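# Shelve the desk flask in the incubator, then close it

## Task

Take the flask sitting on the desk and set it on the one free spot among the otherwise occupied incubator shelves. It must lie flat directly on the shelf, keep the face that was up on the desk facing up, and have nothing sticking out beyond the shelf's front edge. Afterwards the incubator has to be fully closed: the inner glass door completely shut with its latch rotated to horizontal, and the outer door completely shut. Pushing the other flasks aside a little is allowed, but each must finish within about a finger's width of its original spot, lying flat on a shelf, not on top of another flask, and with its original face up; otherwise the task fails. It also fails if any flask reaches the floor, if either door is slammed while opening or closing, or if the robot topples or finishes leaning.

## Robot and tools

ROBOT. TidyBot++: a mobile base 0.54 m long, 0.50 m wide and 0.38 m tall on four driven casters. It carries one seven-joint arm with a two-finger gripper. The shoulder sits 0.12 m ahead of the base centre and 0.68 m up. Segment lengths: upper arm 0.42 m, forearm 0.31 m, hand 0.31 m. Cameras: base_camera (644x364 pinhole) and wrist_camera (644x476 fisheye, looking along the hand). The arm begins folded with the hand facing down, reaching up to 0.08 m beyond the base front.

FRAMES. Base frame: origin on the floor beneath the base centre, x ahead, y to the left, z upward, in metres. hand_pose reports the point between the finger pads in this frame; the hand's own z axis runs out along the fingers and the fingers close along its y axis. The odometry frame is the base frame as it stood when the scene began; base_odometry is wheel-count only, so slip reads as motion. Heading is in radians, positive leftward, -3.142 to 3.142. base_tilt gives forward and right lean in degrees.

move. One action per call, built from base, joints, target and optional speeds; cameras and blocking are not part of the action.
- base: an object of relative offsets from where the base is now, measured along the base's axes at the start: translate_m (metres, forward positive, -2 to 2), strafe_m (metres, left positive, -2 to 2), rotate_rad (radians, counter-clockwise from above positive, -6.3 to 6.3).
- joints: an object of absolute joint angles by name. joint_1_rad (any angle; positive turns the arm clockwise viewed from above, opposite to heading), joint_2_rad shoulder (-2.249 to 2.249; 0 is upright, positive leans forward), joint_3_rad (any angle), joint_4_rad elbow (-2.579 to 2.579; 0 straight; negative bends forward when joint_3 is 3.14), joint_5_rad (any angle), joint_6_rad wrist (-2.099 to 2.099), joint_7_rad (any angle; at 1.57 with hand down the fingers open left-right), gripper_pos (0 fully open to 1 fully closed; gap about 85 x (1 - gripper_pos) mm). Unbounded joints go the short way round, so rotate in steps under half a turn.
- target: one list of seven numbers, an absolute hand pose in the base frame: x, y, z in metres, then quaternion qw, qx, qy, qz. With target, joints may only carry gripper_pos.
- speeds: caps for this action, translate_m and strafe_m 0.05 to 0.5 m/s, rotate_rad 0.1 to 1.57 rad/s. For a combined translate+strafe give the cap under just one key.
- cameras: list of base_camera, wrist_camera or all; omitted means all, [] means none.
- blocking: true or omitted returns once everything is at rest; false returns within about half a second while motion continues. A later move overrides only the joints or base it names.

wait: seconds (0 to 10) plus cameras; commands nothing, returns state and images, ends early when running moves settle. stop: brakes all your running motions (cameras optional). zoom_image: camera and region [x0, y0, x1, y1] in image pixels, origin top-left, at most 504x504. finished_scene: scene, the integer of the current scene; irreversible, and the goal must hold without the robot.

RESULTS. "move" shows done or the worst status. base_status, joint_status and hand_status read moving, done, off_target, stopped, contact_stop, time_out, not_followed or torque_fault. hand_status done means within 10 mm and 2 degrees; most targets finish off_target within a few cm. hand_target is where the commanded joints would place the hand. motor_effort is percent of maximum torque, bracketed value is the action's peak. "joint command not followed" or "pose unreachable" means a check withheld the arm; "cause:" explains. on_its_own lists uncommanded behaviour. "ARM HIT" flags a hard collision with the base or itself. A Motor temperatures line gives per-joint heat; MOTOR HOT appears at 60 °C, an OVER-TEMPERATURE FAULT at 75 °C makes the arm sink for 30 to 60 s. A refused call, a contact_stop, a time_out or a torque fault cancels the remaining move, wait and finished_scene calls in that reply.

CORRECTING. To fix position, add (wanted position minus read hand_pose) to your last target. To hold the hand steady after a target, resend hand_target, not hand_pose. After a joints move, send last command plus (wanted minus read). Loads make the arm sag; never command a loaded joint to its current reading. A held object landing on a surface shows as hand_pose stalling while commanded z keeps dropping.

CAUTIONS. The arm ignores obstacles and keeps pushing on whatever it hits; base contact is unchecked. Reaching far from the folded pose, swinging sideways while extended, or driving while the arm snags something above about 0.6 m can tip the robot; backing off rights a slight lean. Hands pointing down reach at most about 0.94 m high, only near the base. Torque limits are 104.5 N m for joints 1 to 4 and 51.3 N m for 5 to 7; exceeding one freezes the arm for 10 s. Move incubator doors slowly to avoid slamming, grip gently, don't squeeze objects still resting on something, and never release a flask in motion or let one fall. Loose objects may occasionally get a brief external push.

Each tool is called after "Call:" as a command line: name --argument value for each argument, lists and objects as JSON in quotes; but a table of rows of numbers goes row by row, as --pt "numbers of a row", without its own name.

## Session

Call:
move

Scene clock: 0.00 s.
Motor temperatures (°C): [31 21 23 29 35 32 39]
base_odometry: x=+0.000 y=+0.000 heading=+0.000
base_tilt: forward=+0.0 right=-0.3
base_status: not commanded
joint_positions: joint_1_rad=-0.016 joint_2_rad=-0.363 joint_3_rad=+3.131 joint_4_rad=-2.532 joint_5_rad=-0.012 joint_6_rad=-0.839 joint_7_rad=+1.534 gripper_pos=+0.000
joint_status: not commanded
motor_effort: joint_1_rad=+1 joint_2_rad=-1 joint_3_rad=+0 joint_4_rad=+15 joint_5_rad=+0 joint_6_rad=+2 joint_7_rad=+0
hand_pose: x=+0.2705 y=+0.0078 z=+0.5895 quat_wxyz=(-0.005, +0.998, -0.009, +0.067) (m; base frame)
hand_target: x=+0.2707 y=+0.0078 z=+0.5896 quat_wxyz=(-0.005, +0.998, -0.009, +0.067) (m; base frame)
hand_status: not commanded
pictures: base_camera, wrist_camera

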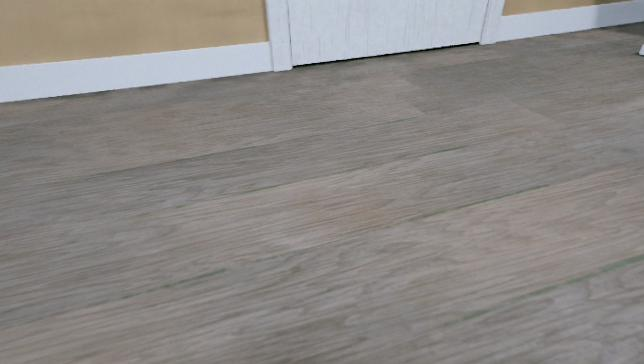

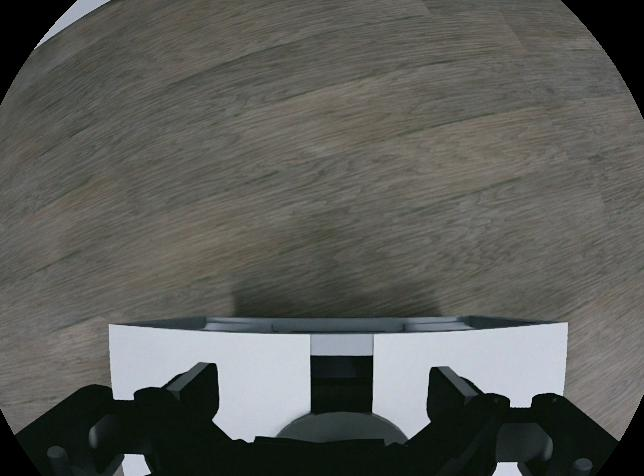

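Call:
move --joints '{"joint_1_rad": 0.0, "joint_2_rad": -0.18, "joint_3_rad": 3.1416, "joint_4_rad": -1.63, "joint_5_rad": 0.07, "joint_6_rad": -0.5, "joint_7_rad": 1.58, "gripper_pos": 0.0}'

Call:
move --base '{"rotate_rad": -1.2}' --cameras '["wrist_camera"]'

Call:
move --base '{"rotate_rad": -1.2}' --cameras '["wrist_camera"]'

Call:
move --base '{"rotate_rad": -1.2}' --cameras '["wrist_camera"]'

Call:
move --base '{"rotate_rad": -1.2}' --cameras '["wrist_camera"]'

Scene clock: 10.43 s.
Motor temperatures (°C): [31 21 23 29 35 32 39]
move: done
base_odometry: x=+0.000 y=+0.000 heading=+0.000
base_tilt: forward=+0.1 right=-0.3
base_status: not commanded
joint_positions: joint_1_rad=-0.015 joint_2_rad=-0.195 joint_3_rad=+3.131 joint_4_rad=-1.648 joint_5_rad=+0.001 joint_6_rad=-0.547 joint_7_rad=+1.534 gripper_pos=+0.000
joint_status: all done
motor_effort: joint_1_rad=-1(2) joint_2_rad=-14(15) joint_3_rad=-1(2) joint_4_rad=+22(22) joint_5_rad=+0(1) joint_6_rad=+8(9) joint_7_rad=+1(2)
hand_pose: x=+0.6323 y=+0.0148 z=+1.0025 quat_wxyz=(-0.016, +0.841, -0.004, +0.540) (m; base frame)
hand_target: x=+0.6449 y=-0.0091 z=+1.0188 quat_wxyz=(+0.034, +0.827, +0.020, +0.561) (m; base frame)
hand_status: not commanded
pictures: base_camera, wrist_camera

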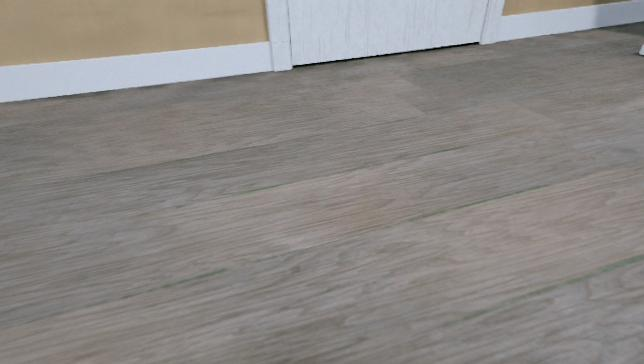

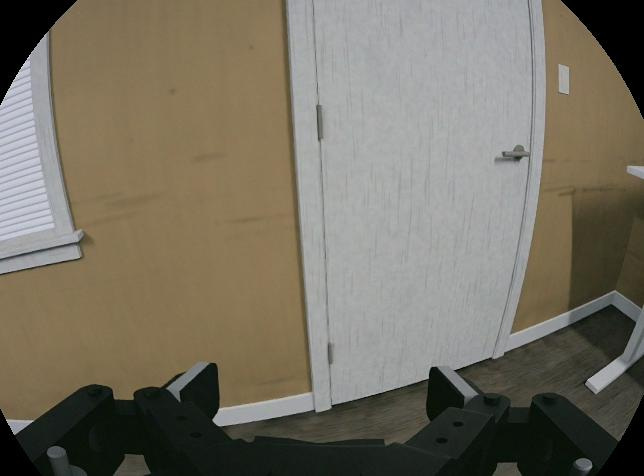

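Scene clock: 12.50 s.
Motor temperatures (°C): [31 21 23 29 35 32 39]
move: done
base_odometry: x=+0.000 y=+0.000 heading=-1.200
base_tilt: forward=+0.0 right=-0.3
base_status: done
joint_positions: joint_1_rad=-0.002 joint_2_rad=-0.184 joint_3_rad=+3.137 joint_4_rad=-1.648 joint_5_rad=+0.006 joint_6_rad=-0.542 joint_7_rad=+1.534 gripper_pos=+0.000
joint_status: not commanded
motor_effort: joint_1_rad=-1(3) joint_2_rad=-14(17) joint_3_rad=-1(4) joint_4_rad=+21(22) joint_5_rad=+1(1) joint_6_rad=+8(8) joint_7_rad=+0(1)
hand_pose: x=+0.6368 y=+0.0038 z=+0.9979 quat_wxyz=(-0.008, +0.843, -0.011, +0.538) (m; base frame)
hand_target: x=+0.6449 y=-0.0091 z=+1.0188 quat_wxyz=(+0.034, +0.827, +0.020, +0.561) (m; base frame)
hand_status: not commanded
pictures: wrist_camera

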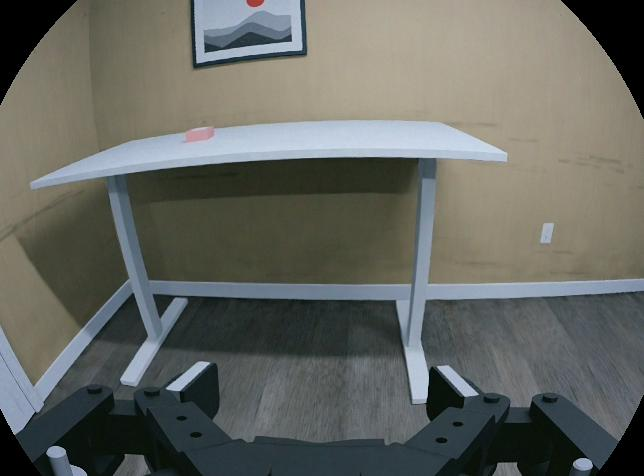

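Scene clock: 14.53 s.
Motor temperatures (°C): [31 21 23 29 35 32 39]
move: done
base_odometry: x=+0.000 y=+0.000 heading=-2.400
base_tilt: forward=+0.1 right=-0.3
base_status: done
joint_positions: joint_1_rad=+0.002 joint_2_rad=-0.183 joint_3_rad=+3.141 joint_4_rad=-1.648 joint_5_rad=+0.008 joint_6_rad=-0.542 joint_7_rad=+1.534 gripper_pos=+0.000
joint_status: not commanded
motor_effort: joint_1_rad=+0(2) joint_2_rad=-15(17) joint_3_rad=+0(4) joint_4_rad=+21(22) joint_5_rad=+0(1) joint_6_rad=+8(8) joint_7_rad=+0(1)
hand_pose: x=+0.6373 y=-0.0009 z=+0.9975 quat_wxyz=(-0.006, +0.843, -0.014, +0.538) (m; base frame)
hand_target: x=+0.6449 y=-0.0091 z=+1.0188 quat_wxyz=(+0.034, +0.827, +0.020, +0.561) (m; base frame)
hand_status: not commanded
pictures: wrist_camera

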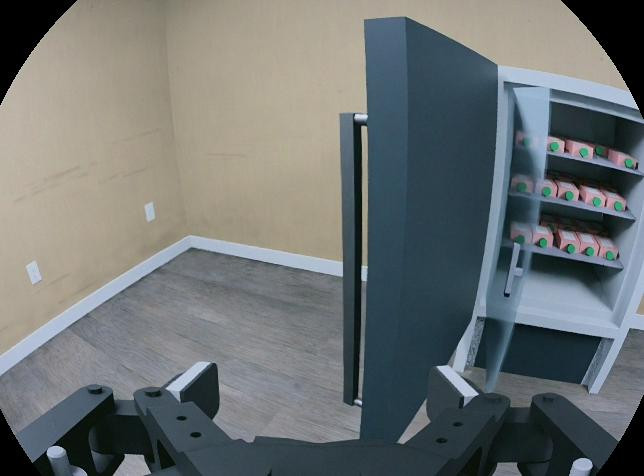

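Scene clock: 16.57 s.
Motor temperatures (°C): [31 21 23 29 35 32 39]
move: done
base_odometry: x=+0.000 y=+0.000 heading=+2.684
base_tilt: forward=+0.0 right=-0.3
base_status: done
joint_positions: joint_1_rad=+0.004 joint_2_rad=-0.182 joint_3_rad=+3.143 joint_4_rad=-1.648 joint_5_rad=+0.009 joint_6_rad=-0.541 joint_7_rad=+1.534 gripper_pos=+0.000
joint_status: not commanded
motor_effort: joint_1_rad=+0(2) joint_2_rad=-15(17) joint_3_rad=+0(3) joint_4_rad=+21(22) joint_5_rad=+0(1) joint_6_rad=+8(8) joint_7_rad=+1(1)
hand_pose: x=+0.6375 y=-0.0031 z=+0.9973 quat_wxyz=(-0.004, +0.843, -0.016, +0.537) (m; base frame)
hand_target: x=+0.6449 y=-0.0091 z=+1.0188 quat_wxyz=(+0.034, +0.827, +0.020, +0.561) (m; base frame)
hand_status: not commanded
pictures: wrist_camera

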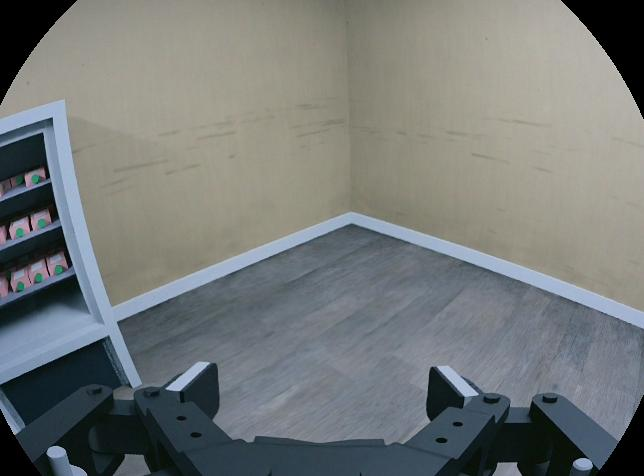

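Scene clock: 18.60 s.
Motor temperatures (°C): [31 21 23 29 35 32 39]
move: done
base_odometry: x=+0.000 y=+0.000 heading=+1.484
base_tilt: forward=+0.0 right=-0.3
base_status: done
joint_positions: joint_1_rad=+0.004 joint_2_rad=-0.182 joint_3_rad=+3.145 joint_4_rad=-1.648 joint_5_rad=+0.010 joint_6_rad=-0.541 joint_7_rad=+1.534 gripper_pos=+0.000
joint_status: not commanded
motor_effort: joint_1_rad=-1(3) joint_2_rad=-15(17) joint_3_rad=-1(3) joint_4_rad=+21(22) joint_5_rad=+0(1) joint_6_rad=+8(9) joint_7_rad=+0(1)
hand_pose: x=+0.6377 y=-0.0042 z=+0.9972 quat_wxyz=(-0.004, +0.843, -0.016, +0.537) (m; base frame)
hand_target: x=+0.6449 y=-0.0091 z=+1.0188 quat_wxyz=(+0.034, +0.827, +0.020, +0.561) (m; base frame)
hand_status: not commanded
pictures: wrist_camera

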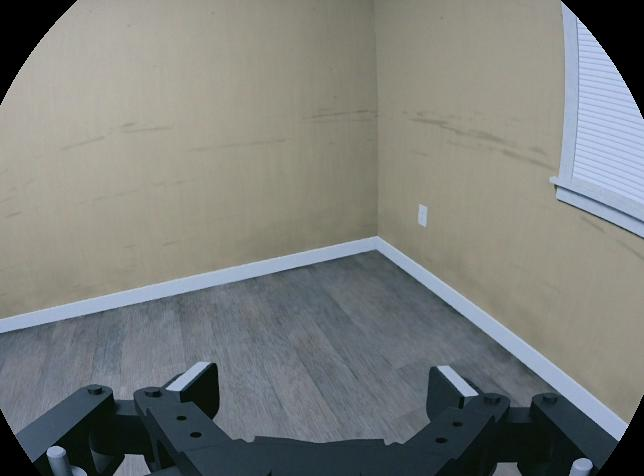

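Call:
move --base '{"rotate_rad": 1.9}' --cameras '["wrist_camera"]'

Call:
zoom_image --camera "wrist_camera" --region '[260, 60, 500, 300]'

Scene clock: 28.33 s.
Motor temperatures (°C): [31 21 23 30 35 32 39]
move: done
base_odometry: x=+0.000 y=+0.000 heading=-2.899
base_tilt: forward=+0.0 right=-0.3
base_status: done
joint_positions: joint_1_rad=-0.002 joint_2_rad=-0.180 joint_3_rad=+3.142 joint_4_rad=-1.648 joint_5_rad=+0.010 joint_6_rad=-0.541 joint_7_rad=+1.534 gripper_pos=+0.000
joint_status: not commanded
motor_effort: joint_1_rad=+0(3) joint_2_rad=-14(17) joint_3_rad=-1(3) joint_4_rad=+22(22) joint_5_rad=+0(1) joint_6_rad=+8(9) joint_7_rad=+0(1)
hand_pose: x=+0.6384 y=+0.0004 z=+0.9962 quat_wxyz=(-0.006, +0.844, -0.013, +0.537) (m; base frame)
hand_target: x=+0.6449 y=-0.0091 z=+1.0188 quat_wxyz=(+0.034, +0.827, +0.020, +0.561) (m; base frame)
hand_status: not commanded
pictures: wrist_camera

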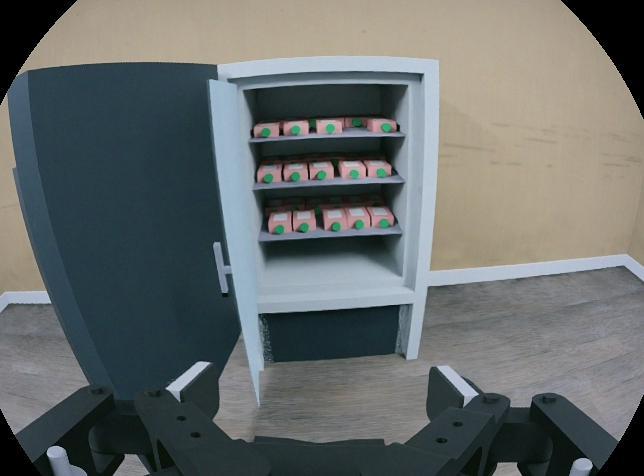

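Scaled by 2.100.

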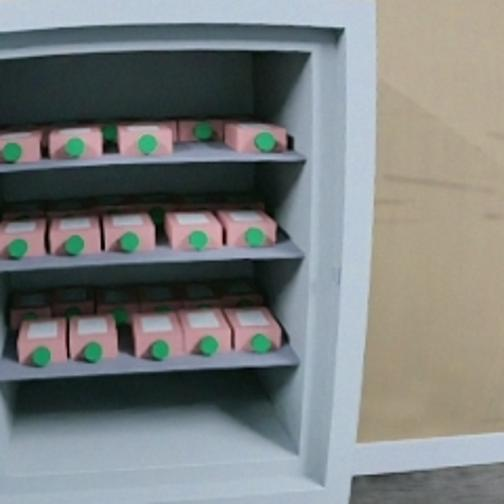

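Call:
move --base '{"rotate_rad": 1.78}' --cameras '[]'

Call:
move --joints '{"joint_6_rad": -0.2, "joint_2_rad": -0.3}'

Call:
zoom_image --camera "wrist_camera" --region '[200, 120, 440, 300]'

Scene clock: 61.70 s.
Motor temperatures (°C): [31 21 23 30 35 32 39]
move: done
base_odometry: x=+0.000 y=+0.000 heading=-1.119
base_tilt: forward=+0.0 right=-0.3
base_status: done
joint_positions: joint_1_rad=-0.001 joint_2_rad=-0.178 joint_3_rad=+3.142 joint_4_rad=-1.648 joint_5_rad=+0.011 joint_6_rad=-0.540 joint_7_rad=+1.534 gripper_pos=+0.000
joint_status: not commanded
motor_effort: joint_1_rad=+0(3) joint_2_rad=-15(18) joint_3_rad=+0(3) joint_4_rad=+22(22) joint_5_rad=+0(1) joint_6_rad=+8(8) joint_7_rad=+1(1)
hand_pose: x=+0.6389 y=+0.0001 z=+0.9955 quat_wxyz=(-0.005, +0.844, -0.013, +0.536) (m; base frame)
hand_target: x=+0.6449 y=-0.0091 z=+1.0188 quat_wxyz=(+0.034, +0.827, +0.020, +0.561) (m; base frame)
hand_status: not commanded
pictures: none
No camera images: "cameras" was empty.

Scene clock: 62.77 s.
Motor temperatures (°C): [31 21 23 30 35 32 39]
move: done
base_odometry: x=+0.000 y=+0.000 heading=-1.119
base_tilt: forward=+0.1 right=-0.3
base_status: not commanded
joint_positions: joint_1_rad=-0.001 joint_2_rad=-0.300 joint_3_rad=+3.142 joint_4_rad=-1.637 joint_5_rad=+0.011 joint_6_rad=-0.246 joint_7_rad=+1.534 gripper_pos=+0.000
joint_status: all done
motor_effort: joint_1_rad=+0(1) joint_2_rad=-10(18) joint_3_rad=-1(1) joint_4_rad=+22(23) joint_5_rad=+0(1) joint_6_rad=+9(10) joint_7_rad=+0(1)
hand_pose: x=+0.6118 y=+0.0009 z=+1.1528 quat_wxyz=(-0.009, +0.711, -0.010, +0.703) (m; base frame)
hand_target: x=+0.6110 y=-0.0030 z=+1.1716 quat_wxyz=(+0.033, +0.692, +0.022, +0.721) (m; base frame)
hand_status: not commanded
pictures: base_camera, wrist_camera

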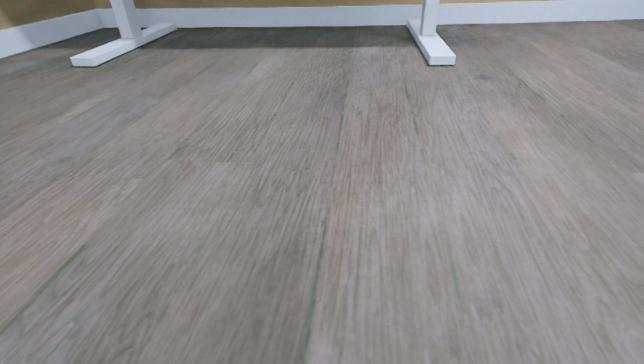

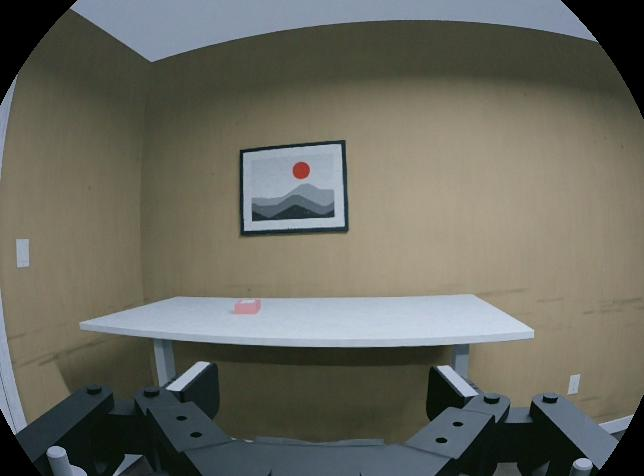

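Scaled by 2.100.

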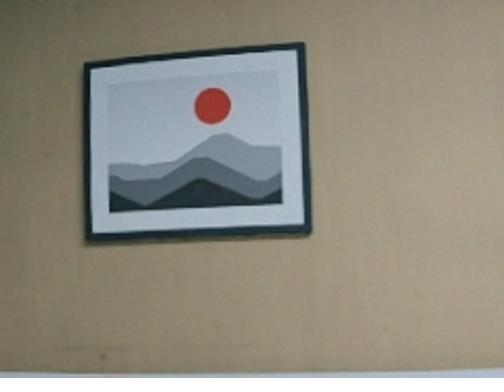

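Call:
move --base '{"rotate_rad": -0.09}' --cameras '[]'

Call:
move --base '{"strafe_m": 0.42, "translate_m": 0.5}' --speeds '{"translate_m": 0.35}'

Call:
zoom_image --camera "wrist_camera" --region '[200, 240, 440, 400]'

Scene clock: 99.90 s.
Motor temperatures (°C): [31 21 23 30 35 33 39]
move: done
base_odometry: x=+0.000 y=+0.000 heading=-1.209
base_tilt: forward=+0.1 right=-0.3
base_status: done
joint_positions: joint_1_rad=+0.001 joint_2_rad=-0.300 joint_3_rad=+3.144 joint_4_rad=-1.637 joint_5_rad=+0.011 joint_6_rad=-0.244 joint_7_rad=+1.534 gripper_pos=+0.000
joint_status: not commanded
motor_effort: joint_1_rad=-1(2) joint_2_rad=-10(11) joint_3_rad=+0(3) joint_4_rad=+21(22) joint_5_rad=+0(1) joint_6_rad=+9(9) joint_7_rad=+0(1)
hand_pose: x=+0.6118 y=-0.0015 z=+1.1537 quat_wxyz=(-0.007, +0.710, -0.012, +0.704) (m; base frame)
hand_target: x=+0.6110 y=-0.0030 z=+1.1716 quat_wxyz=(+0.033, +0.692, +0.022, +0.721) (m; base frame)
hand_status: not commanded
pictures: none
No camera images: "cameras" was empty.

Scene clock: 102.80 s.
Motor temperatures (°C): [31 21 23 30 35 33 39]
move: done
base_odometry: x=+0.570 y=-0.319 heading=-1.209
base_tilt: forward=+0.1 right=-0.3
base_status: done
joint_positions: joint_1_rad=+0.001 joint_2_rad=-0.298 joint_3_rad=+3.143 joint_4_rad=-1.637 joint_5_rad=+0.011 joint_6_rad=-0.241 joint_7_rad=+1.534 gripper_pos=+0.000
joint_status: not commanded
motor_effort: joint_1_rad=+0(2) joint_2_rad=-11(14) joint_3_rad=+0(3) joint_4_rad=+22(23) joint_5_rad=+0(1) joint_6_rad=+9(9) joint_7_rad=+0(1)
hand_pose: x=+0.6126 y=-0.0013 z=+1.1536 quat_wxyz=(-0.008, +0.710, -0.012, +0.704) (m; base frame)
hand_target: x=+0.6110 y=-0.0030 z=+1.1716 quat_wxyz=(+0.033, +0.692, +0.022, +0.721) (m; base frame)
hand_status: not commanded
pictures: base_camera, wrist_camera

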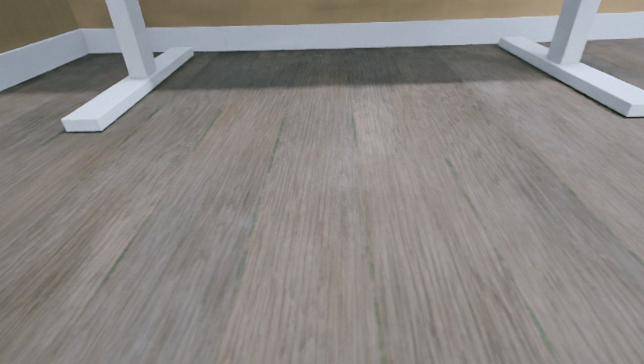

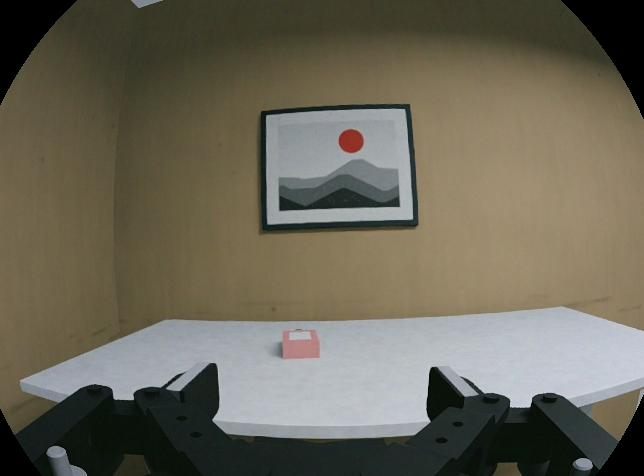

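Scaled by 2.100.

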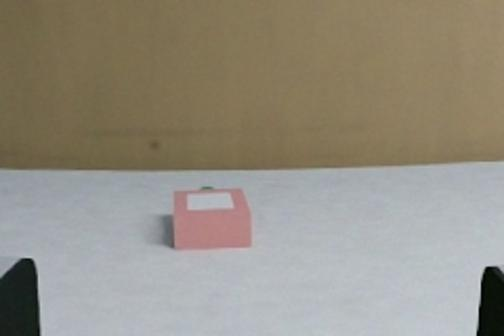

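Call:
move --base '{"translate_m": 0.4, "strafe_m": 0.03}' --speeds '{"translate_m": 0.2}'

Call:
zoom_image --camera "wrist_camera" --region '[200, 240, 440, 476]'

Scene clock: 143.07 s.
Motor temperatures (°C): [31 21 23 30 35 33 39]
move: done
base_odometry: x=+0.740 y=-0.683 heading=-1.209
base_tilt: forward=+0.1 right=-0.3
base_status: done
joint_positions: joint_1_rad=+0.001 joint_2_rad=-0.295 joint_3_rad=+3.143 joint_4_rad=-1.637 joint_5_rad=+0.011 joint_6_rad=-0.240 joint_7_rad=+1.534 gripper_pos=+0.000
joint_status: not commanded
motor_effort: joint_1_rad=+0(1) joint_2_rad=-11(14) joint_3_rad=-1(1) joint_4_rad=+22(22) joint_5_rad=+0(1) joint_6_rad=+9(9) joint_7_rad=+0(1)
hand_pose: x=+0.6139 y=-0.0013 z=+1.1525 quat_wxyz=(-0.008, +0.711, -0.012, +0.703) (m; base frame)
hand_target: x=+0.6110 y=-0.0030 z=+1.1716 quat_wxyz=(+0.033, +0.692, +0.022, +0.721) (m; base frame)
hand_status: not commanded
pictures: base_camera, wrist_camera

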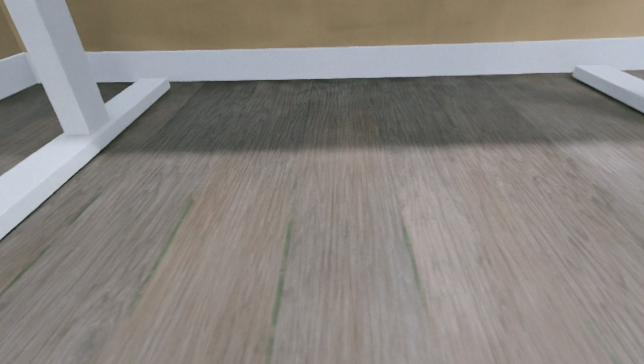

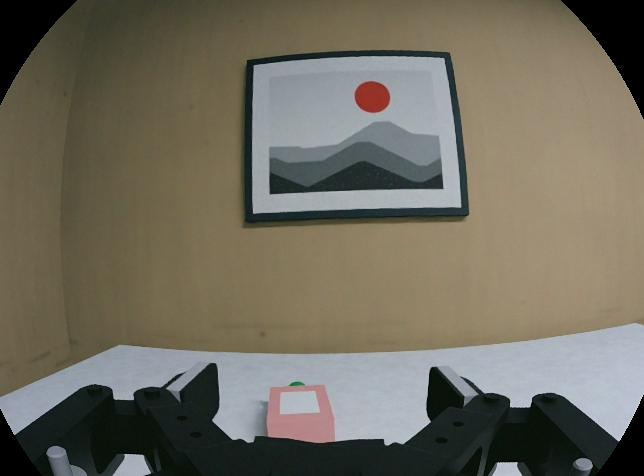

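Scaled by 2.100.

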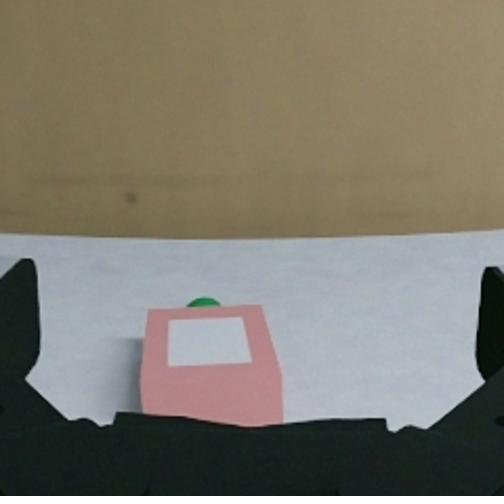

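Call:
move --base '{"rotate_rad": 0.088}' --joints '{"joint_2_rad": -0.1, "joint_4_rad": -1.60, "joint_6_rad": -0.32}' --cameras '[]'

Call:
move --base '{"strafe_m": -0.055}' --speeds '{"strafe_m": 0.1}' --cameras '["wrist_camera"]'

Call:
zoom_image --camera "wrist_camera" --region '[200, 200, 440, 440]'

Scene clock: 198.57 s.
Motor temperatures (°C): [31 21 23 30 35 32 39]
move: done
base_odometry: x=+0.740 y=-0.683 heading=-1.121
base_tilt: forward=+0.1 right=-0.3
base_status: done
joint_positions: joint_1_rad=-0.001 joint_2_rad=-0.092 joint_3_rad=+3.141 joint_4_rad=-1.617 joint_5_rad=+0.011 joint_6_rad=-0.275 joint_7_rad=+1.534 gripper_pos=+0.000
joint_status: all done
motor_effort: joint_1_rad=+0(2) joint_2_rad=-19(22) joint_3_rad=-1(3) joint_4_rad=+22(24) joint_5_rad=+0(1) joint_6_rad=+9(10) joint_7_rad=+0(1)
hand_pose: x=+0.6974 y=+0.0014 z=+1.0446 quat_wxyz=(-0.008, +0.783, -0.011, +0.622) (m; base frame)
hand_target: x=+0.6922 y=-0.0055 z=+1.0461 quat_wxyz=(+0.032, +0.789, +0.023, +0.613) (m; base frame)
hand_status: not commanded
pictures: none
No camera images: "cameras" was empty.

Scene clock: 199.70 s.
Motor temperatures (°C): [31 21 23 30 35 32 39]
move: done
base_odometry: x=+0.690 y=-0.707 heading=-1.120
base_tilt: forward=+0.1 right=-0.3
base_status: done
joint_positions: joint_1_rad=+0.000 joint_2_rad=-0.092 joint_3_rad=+3.141 joint_4_rad=-1.617 joint_5_rad=+0.011 joint_6_rad=-0.275 joint_7_rad=+1.534 gripper_pos=+0.000
joint_status: not commanded
motor_effort: joint_1_rad=+0(2) joint_2_rad=-18(19) joint_3_rad=+0(2) joint_4_rad=+22(22) joint_5_rad=+0(1) joint_6_rad=+9(9) joint_7_rad=+1(1)
hand_pose: x=+0.6974 y=+0.0010 z=+1.0446 quat_wxyz=(-0.007, +0.783, -0.011, +0.622) (m; base frame)
hand_target: x=+0.6922 y=-0.0055 z=+1.0461 quat_wxyz=(+0.032, +0.789, +0.023, +0.613) (m; base frame)
hand_status: not commanded
pictures: wrist_camera

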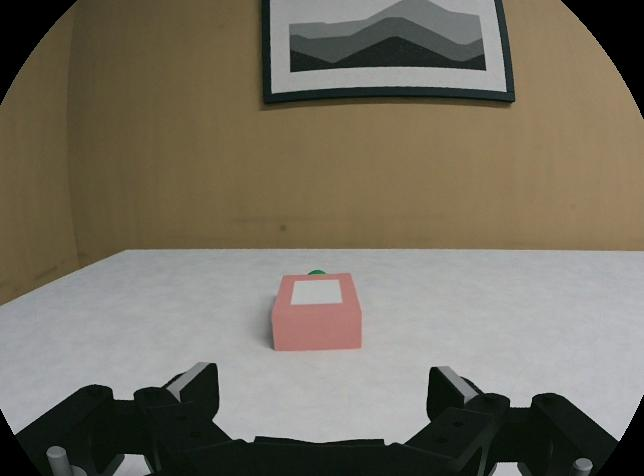

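Scaled by 2.100.

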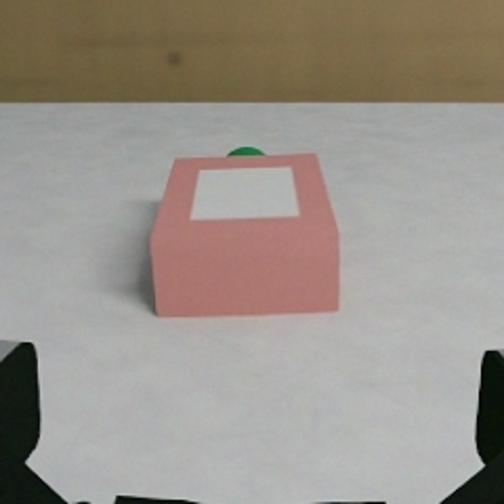

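Call:
move --base '{"strafe_m": 0.003}' --joints '{"joint_2_rad": -0.08, "joint_4_rad": -1.76, "joint_6_rad": -0.09}' --cameras '["wrist_camera"]'

Call:
zoom_image --camera "wrist_camera" --region '[200, 200, 440, 440]'

Scene clock: 235.63 s.
Motor temperatures (°C): [31 21 23 30 35 32 39]
move: done
base_odometry: x=+0.693 y=-0.706 heading=-1.120
base_tilt: forward=+0.1 right=-0.3
base_status: done
joint_positions: joint_1_rad=-0.001 joint_2_rad=-0.086 joint_3_rad=+3.141 joint_4_rad=-1.753 joint_5_rad=+0.011 joint_6_rad=-0.135 joint_7_rad=+1.534 gripper_pos=+0.000
joint_status: all done
motor_effort: joint_1_rad=-1(3) joint_2_rad=-18(20) joint_3_rad=-1(4) joint_4_rad=+22(23) joint_5_rad=+0(1) joint_6_rad=+9(10) joint_7_rad=+0(1)
hand_pose: x=+0.6988 y=+0.0017 z=+0.9993 quat_wxyz=(-0.008, +0.784, -0.010, +0.621) (m; base frame)
hand_target: x=+0.7030 y=-0.0006 z=+1.0054 quat_wxyz=(+0.027, +0.773, +0.029, +0.633) (m; base frame)
hand_status: not commanded
pictures: wrist_camera

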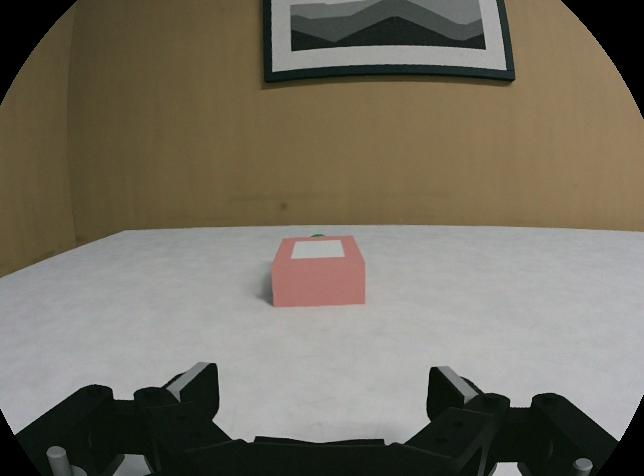

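Scaled by 2.100.

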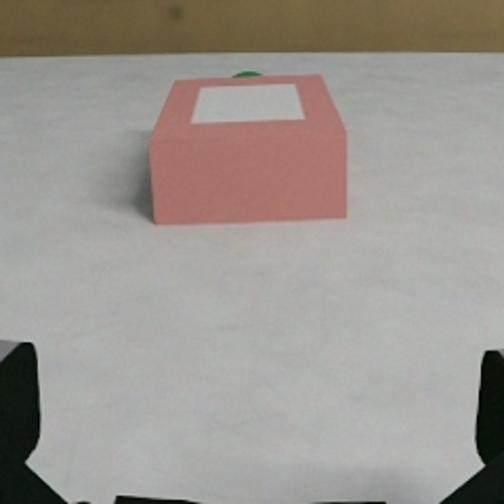

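Call:
move --base '{"strafe_m": 0.002}' --joints '{"joint_2_rad": -0.06, "joint_4_rad": -1.815, "joint_6_rad": -0.045, "joint_7_rad": 1.61}' --cameras '[]'

Call:
move --base '{"translate_m": 0.12}' --speeds '{"translate_m": 0.08}' --cameras '["wrist_camera"]'

Call:
zoom_image --camera "wrist_camera" --region '[200, 200, 440, 440]'

Scene clock: 258.77 s.
Motor temperatures (°C): [31 21 23 30 35 32 39]
move: done
base_odometry: x=+0.695 y=-0.705 heading=-1.120
base_tilt: forward=+0.0 right=-0.3
base_status: done
joint_positions: joint_1_rad=-0.001 joint_2_rad=-0.067 joint_3_rad=+3.141 joint_4_rad=-1.808 joint_5_rad=+0.011 joint_6_rad=-0.086 joint_7_rad=+1.544 gripper_pos=+0.000
joint_status: all done
motor_effort: joint_1_rad=-1(3) joint_2_rad=-19(21) joint_3_rad=+0(4) joint_4_rad=+21(23) joint_5_rad=+0(1) joint_6_rad=+9(10) joint_7_rad=+1(1)
hand_pose: x=+0.7017 y=+0.0020 z=+0.9697 quat_wxyz=(-0.005, +0.791, -0.006, +0.611) (m; base frame)
hand_target: x=+0.7060 y=+0.0004 z=+0.9735 quat_wxyz=(+0.035, +0.782, +0.042, +0.621) (m; base frame)
hand_status: not commanded
pictures: none
No camera images: "cameras" was empty.

Scene clock: 260.77 s.
Motor temperatures (°C): [31 21 23 30 35 32 39]
move: done
base_odometry: x=+0.747 y=-0.813 heading=-1.120
base_tilt: forward=+0.0 right=-0.2
base_status: done
joint_positions: joint_1_rad=-0.001 joint_2_rad=-0.063 joint_3_rad=+3.141 joint_4_rad=-1.808 joint_5_rad=+0.011 joint_6_rad=-0.083 joint_7_rad=+1.544 gripper_pos=+0.000
joint_status: not commanded
motor_effort: joint_1_rad=-1(1) joint_2_rad=-20(22) joint_3_rad=-1(1) joint_4_rad=+22(22) joint_5_rad=+0(1) joint_6_rad=+9(9) joint_7_rad=+0(1)
hand_pose: x=+0.7032 y=+0.0021 z=+0.9675 quat_wxyz=(-0.005, +0.792, -0.006, +0.610) (m; base frame)
hand_target: x=+0.7060 y=+0.0004 z=+0.9735 quat_wxyz=(+0.035, +0.782, +0.042, +0.621) (m; base frame)
hand_status: not commanded
pictures: wrist_camera

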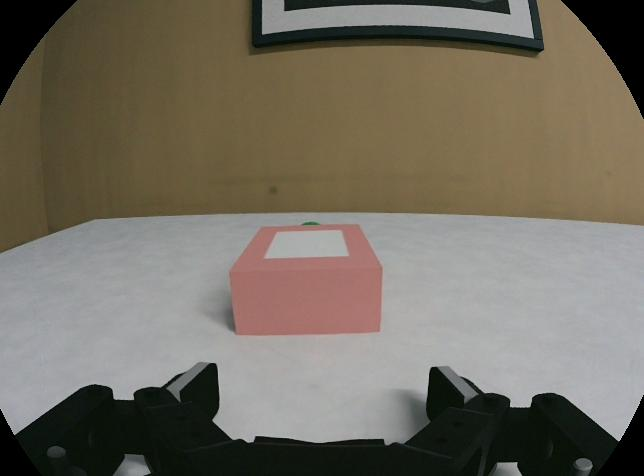

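Scaled by 2.100.

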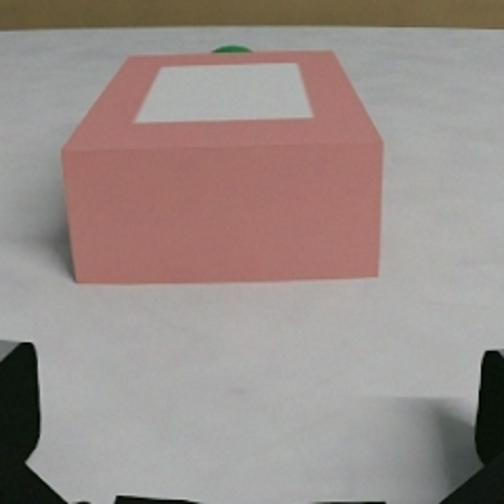

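Call:
move --base '{"strafe_m": 0.0105, "translate_m": 0.03}' --speeds '{"translate_m": 0.06}' --cameras '["wrist_camera"]'

Call:
zoom_image --camera "wrist_camera" --region '[200, 200, 440, 440]'

Scene clock: 284.87 s.
Motor temperatures (°C): [31 21 23 30 35 32 39]
move: done
base_odometry: x=+0.769 y=-0.836 heading=-1.120
base_tilt: forward=+0.0 right=-0.3
base_status: done
joint_positions: joint_1_rad=-0.001 joint_2_rad=-0.061 joint_3_rad=+3.141 joint_4_rad=-1.808 joint_5_rad=+0.011 joint_6_rad=-0.081 joint_7_rad=+1.544 gripper_pos=+0.000
joint_status: not commanded
motor_effort: joint_1_rad=+1(2) joint_2_rad=-19(21) joint_3_rad=-1(2) joint_4_rad=+22(23) joint_5_rad=+0(1) joint_6_rad=+8(9) joint_7_rad=+0(1)
hand_pose: x=+0.7038 y=+0.0020 z=+0.9673 quat_wxyz=(-0.005, +0.792, -0.006, +0.610) (m; base frame)
hand_target: x=+0.7060 y=+0.0004 z=+0.9735 quat_wxyz=(+0.035, +0.782, +0.042, +0.621) (m; base frame)
hand_status: not commanded
pictures: wrist_camera

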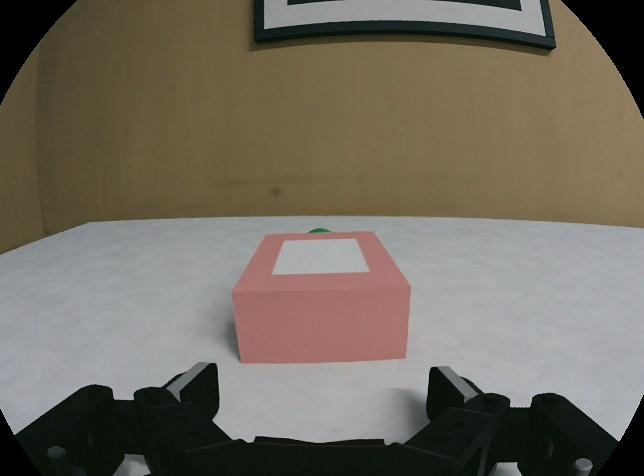

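Scaled by 2.100.

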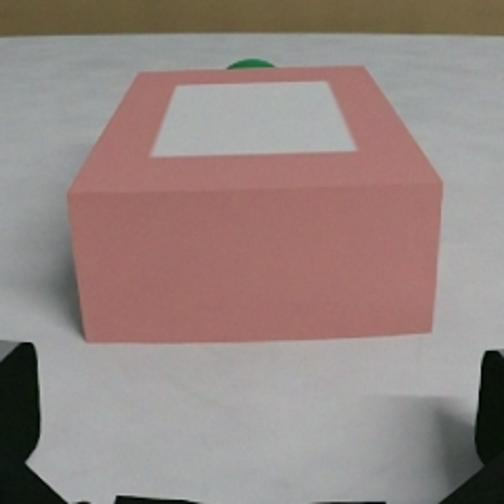

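Call:
move --joints '{"joint_2_rad": -0.08, "joint_7_rad": 1.64}' --cameras '[]'

Call:
move --base '{"strafe_m": 0.0025, "translate_m": 0.035}' --speeds '{"translate_m": 0.05}' --cameras '["wrist_camera"]'

Call:
zoom_image --camera "wrist_camera" --region '[200, 236, 440, 476]'

Scene clock: 306.03 s.
Motor temperatures (°C): [31 21 23 30 35 32 39]
move: done
base_odometry: x=+0.769 y=-0.836 heading=-1.120
base_tilt: forward=+0.0 right=-0.3
base_status: not commanded
joint_positions: joint_1_rad=-0.001 joint_2_rad=-0.066 joint_3_rad=+3.141 joint_4_rad=-1.808 joint_5_rad=+0.011 joint_6_rad=-0.081 joint_7_rad=+1.572 gripper_pos=+0.000
joint_status: all done
motor_effort: joint_1_rad=+0(1) joint_2_rad=-19(21) joint_3_rad=+0(1) joint_4_rad=+22(22) joint_5_rad=+1(1) joint_6_rad=+9(9) joint_7_rad=+0(1)
hand_pose: x=+0.7023 y=+0.0020 z=+0.9702 quat_wxyz=(+0.003, +0.791, +0.005, +0.612) (m; base frame)
hand_target: x=+0.7000 y=+0.0004 z=+0.9852 quat_wxyz=(+0.045, +0.775, +0.053, +0.628) (m; base frame)
hand_status: not commanded
pictures: none
No camera images: "cameras" was empty.

Scene clock: 307.20 s.
Motor temperatures (°C): [31 21 23 30 35 32 39]
move: done
base_odometry: x=+0.787 y=-0.866 heading=-1.120
base_tilt: forward=+0.1 right=-0.4
base_status: done
joint_positions: joint_1_rad=-0.001 joint_2_rad=-0.069 joint_3_rad=+3.141 joint_4_rad=-1.808 joint_5_rad=+0.011 joint_6_rad=-0.081 joint_7_rad=+1.572 gripper_pos=+0.000
joint_status: not commanded
motor_effort: joint_1_rad=-1(2) joint_2_rad=-19(22) joint_3_rad=-1(2) joint_4_rad=+22(22) joint_5_rad=+0(1) joint_6_rad=+9(9) joint_7_rad=+0(1)
hand_pose: x=+0.7015 y=+0.0020 z=+0.9718 quat_wxyz=(+0.003, +0.790, +0.005, +0.614) (m; base frame)
hand_target: x=+0.7000 y=+0.0004 z=+0.9852 quat_wxyz=(+0.045, +0.775, +0.053, +0.628) (m; base frame)
hand_status: not commanded
pictures: wrist_camera

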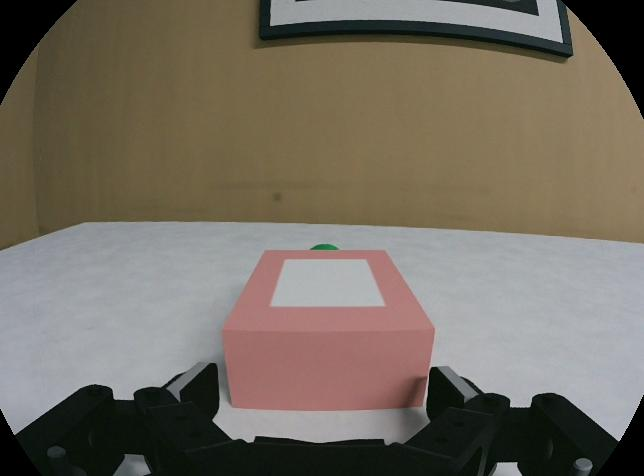

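Scaled by 2.100.

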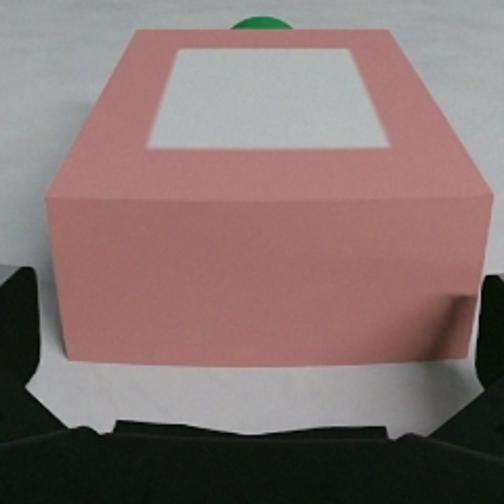

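Call:
move --base '{"strafe_m": -0.002}' --speeds '{"strafe_m": 0.05}' --cameras '["wrist_camera"]'

Call:
zoom_image --camera "wrist_camera" --region '[200, 236, 440, 476]'

Scene clock: 318.27 s.
Motor temperatures (°C): [31 21 23 30 35 32 39]
move: done
base_odometry: x=+0.785 y=-0.867 heading=-1.120
base_tilt: forward=+0.0 right=-0.3
base_status: done
joint_positions: joint_1_rad=+0.000 joint_2_rad=-0.069 joint_3_rad=+3.141 joint_4_rad=-1.808 joint_5_rad=+0.011 joint_6_rad=-0.081 joint_7_rad=+1.572 gripper_pos=+0.000
joint_status: not commanded
motor_effort: joint_1_rad=-1(4) joint_2_rad=-19(20) joint_3_rad=-1(6) joint_4_rad=+22(22) joint_5_rad=+0(0) joint_6_rad=+9(9) joint_7_rad=+1(1)
hand_pose: x=+0.7015 y=+0.0014 z=+0.9718 quat_wxyz=(+0.004, +0.790, +0.004, +0.614) (m; base frame)
hand_target: x=+0.7000 y=+0.0004 z=+0.9852 quat_wxyz=(+0.045, +0.775, +0.053, +0.628) (m; base frame)
hand_status: not commanded
pictures: wrist_camera

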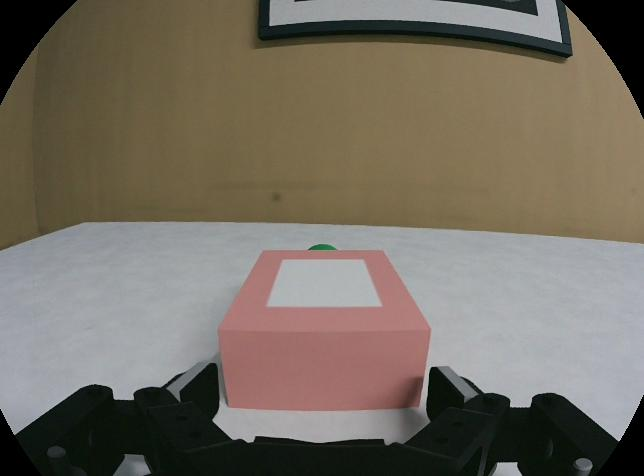

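Scaled by 2.100.

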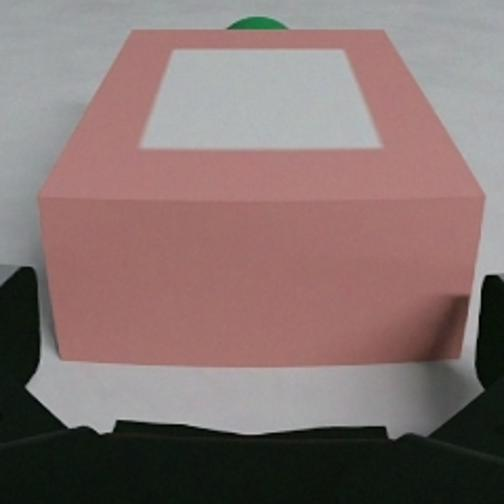

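Call:
move --base '{"translate_m": 0.02, "strafe_m": 0.001}' --speeds '{"translate_m": 0.05}' --cameras '["wrist_camera"]'

Call:
zoom_image --camera "wrist_camera" --region '[200, 236, 440, 476]'

Scene clock: 328.13 s.
Motor temperatures (°C): [31 21 23 30 35 32 39]
move: done
base_odometry: x=+0.795 y=-0.885 heading=-1.120
base_tilt: forward=+0.0 right=-0.3
base_status: done
joint_positions: joint_1_rad=+0.000 joint_2_rad=-0.071 joint_3_rad=+3.141 joint_4_rad=-1.809 joint_5_rad=+0.011 joint_6_rad=-0.081 joint_7_rad=+1.572 gripper_pos=+0.000
joint_status: not commanded
motor_effort: joint_1_rad=-1(1) joint_2_rad=-19(23) joint_3_rad=-1(2) joint_4_rad=+21(22) joint_5_rad=+0(1) joint_6_rad=+9(9) joint_7_rad=+0(1)
hand_pose: x=+0.7010 y=+0.0014 z=+0.9729 quat_wxyz=(+0.004, +0.789, +0.004, +0.614) (m; base frame)
hand_target: x=+0.7000 y=+0.0004 z=+0.9852 quat_wxyz=(+0.045, +0.775, +0.053, +0.628) (m; base frame)
hand_status: not commanded
pictures: wrist_camera

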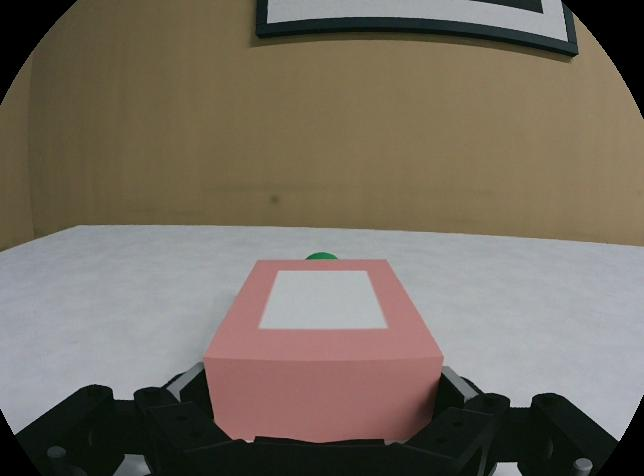

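Scaled by 2.100.

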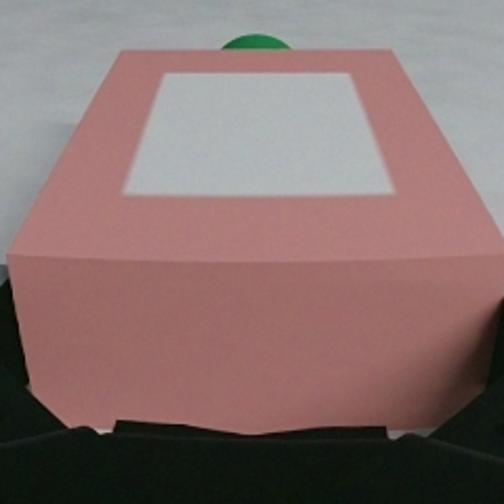

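Call:
move --joints '{"gripper_pos": 0.15}' --cameras '["wrist_camera"]'

Scene clock: 334.70 s.
Motor temperatures (°C): [31 21 23 30 35 32 39]
move: off_target
base_odometry: x=+0.795 y=-0.885 heading=-1.120
base_tilt: forward=+0.1 right=-0.3
base_status: not commanded
joint_positions: joint_1_rad=+0.000 joint_2_rad=-0.071 joint_3_rad=+3.141 joint_4_rad=-1.809 joint_5_rad=+0.011 joint_6_rad=-0.080 joint_7_rad=+1.572 gripper_pos=+0.061
joint_status: gripper_pos off_target (ended at +0.061, target +0.150)
motor_effort: joint_1_rad=+0(1) joint_2_rad=-18(20) joint_3_rad=-1(2) joint_4_rad=+21(22) joint_5_rad=+0(0) joint_6_rad=+8(9) joint_7_rad=+1(1)
hand_pose: x=+0.7010 y=+0.0014 z=+0.9734 quat_wxyz=(+0.004, +0.789, +0.004, +0.615) (m; base frame)
hand_target: x=+0.7000 y=+0.0004 z=+0.9852 quat_wxyz=(+0.045, +0.775, +0.053, +0.628) (m; base frame)
hand_status: not commanded
pictures: wrist_camera

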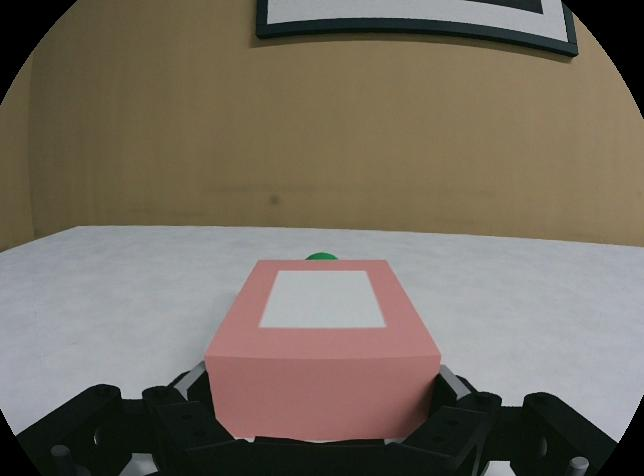

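Call:
move --joints '{"gripper_pos": 0.4}' --cameras '[]'

Call:
move --joints '{"joint_2_rad": -0.16, "gripper_pos": 0.4}' --cameras '["wrist_camera"]'

Scene clock: 339.33 s.
Motor temperatures (°C): [31 21 23 30 35 32 39]
move: off_target
base_odometry: x=+0.795 y=-0.885 heading=-1.120
base_tilt: forward=+0.1 right=-0.3
base_status: not commanded
joint_positions: joint_1_rad=+0.000 joint_2_rad=-0.071 joint_3_rad=+3.141 joint_4_rad=-1.809 joint_5_rad=+0.011 joint_6_rad=-0.080 joint_7_rad=+1.572 gripper_pos=+0.061
joint_status: gripper_pos off_target (ended at +0.061, target +0.400)
motor_effort: joint_1_rad=-1(1) joint_2_rad=-18(19) joint_3_rad=-1(1) joint_4_rad=+21(22) joint_5_rad=+0(1) joint_6_rad=+8(9) joint_7_rad=+0(1)
hand_pose: x=+0.7010 y=+0.0014 z=+0.9734 quat_wxyz=(+0.004, +0.789, +0.004, +0.615) (m; base frame)
hand_target: x=+0.7000 y=+0.0004 z=+0.9852 quat_wxyz=(+0.045, +0.775, +0.053, +0.628) (m; base frame)
hand_status: not commanded
pictures: none
No camera images: "cameras" was empty.

Scene clock: 340.27 s.
Motor temperatures (°C): [31 21 23 30 35 32 39]
move: off_target
base_odometry: x=+0.795 y=-0.885 heading=-1.120
base_tilt: forward=+0.1 right=-0.3
base_status: not commanded
joint_positions: joint_1_rad=+0.000 joint_2_rad=-0.144 joint_3_rad=+3.141 joint_4_rad=-1.816 joint_5_rad=+0.011 joint_6_rad=-0.080 joint_7_rad=+1.572 gripper_pos=+0.061
joint_status: gripper_pos off_target (ended at +0.061, target +0.400); the others done
motor_effort: joint_1_rad=-1(1) joint_2_rad=-18(22) joint_3_rad=-1(1) joint_4_rad=+23(24) joint_5_rad=+0(1) joint_6_rad=+9(10) joint_7_rad=+1(1)
hand_pose: x=+0.6774 y=+0.0014 z=+1.0105 quat_wxyz=(+0.004, +0.768, +0.004, +0.640) (m; base frame)
hand_target: x=+0.6739 y=+0.0004 z=+1.0307 quat_wxyz=(+0.047, +0.749, +0.051, +0.658) (m; base frame)
hand_status: not commanded
pictures: wrist_camera

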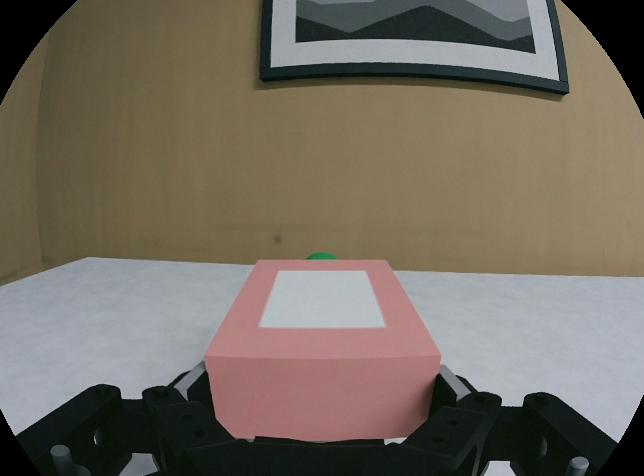

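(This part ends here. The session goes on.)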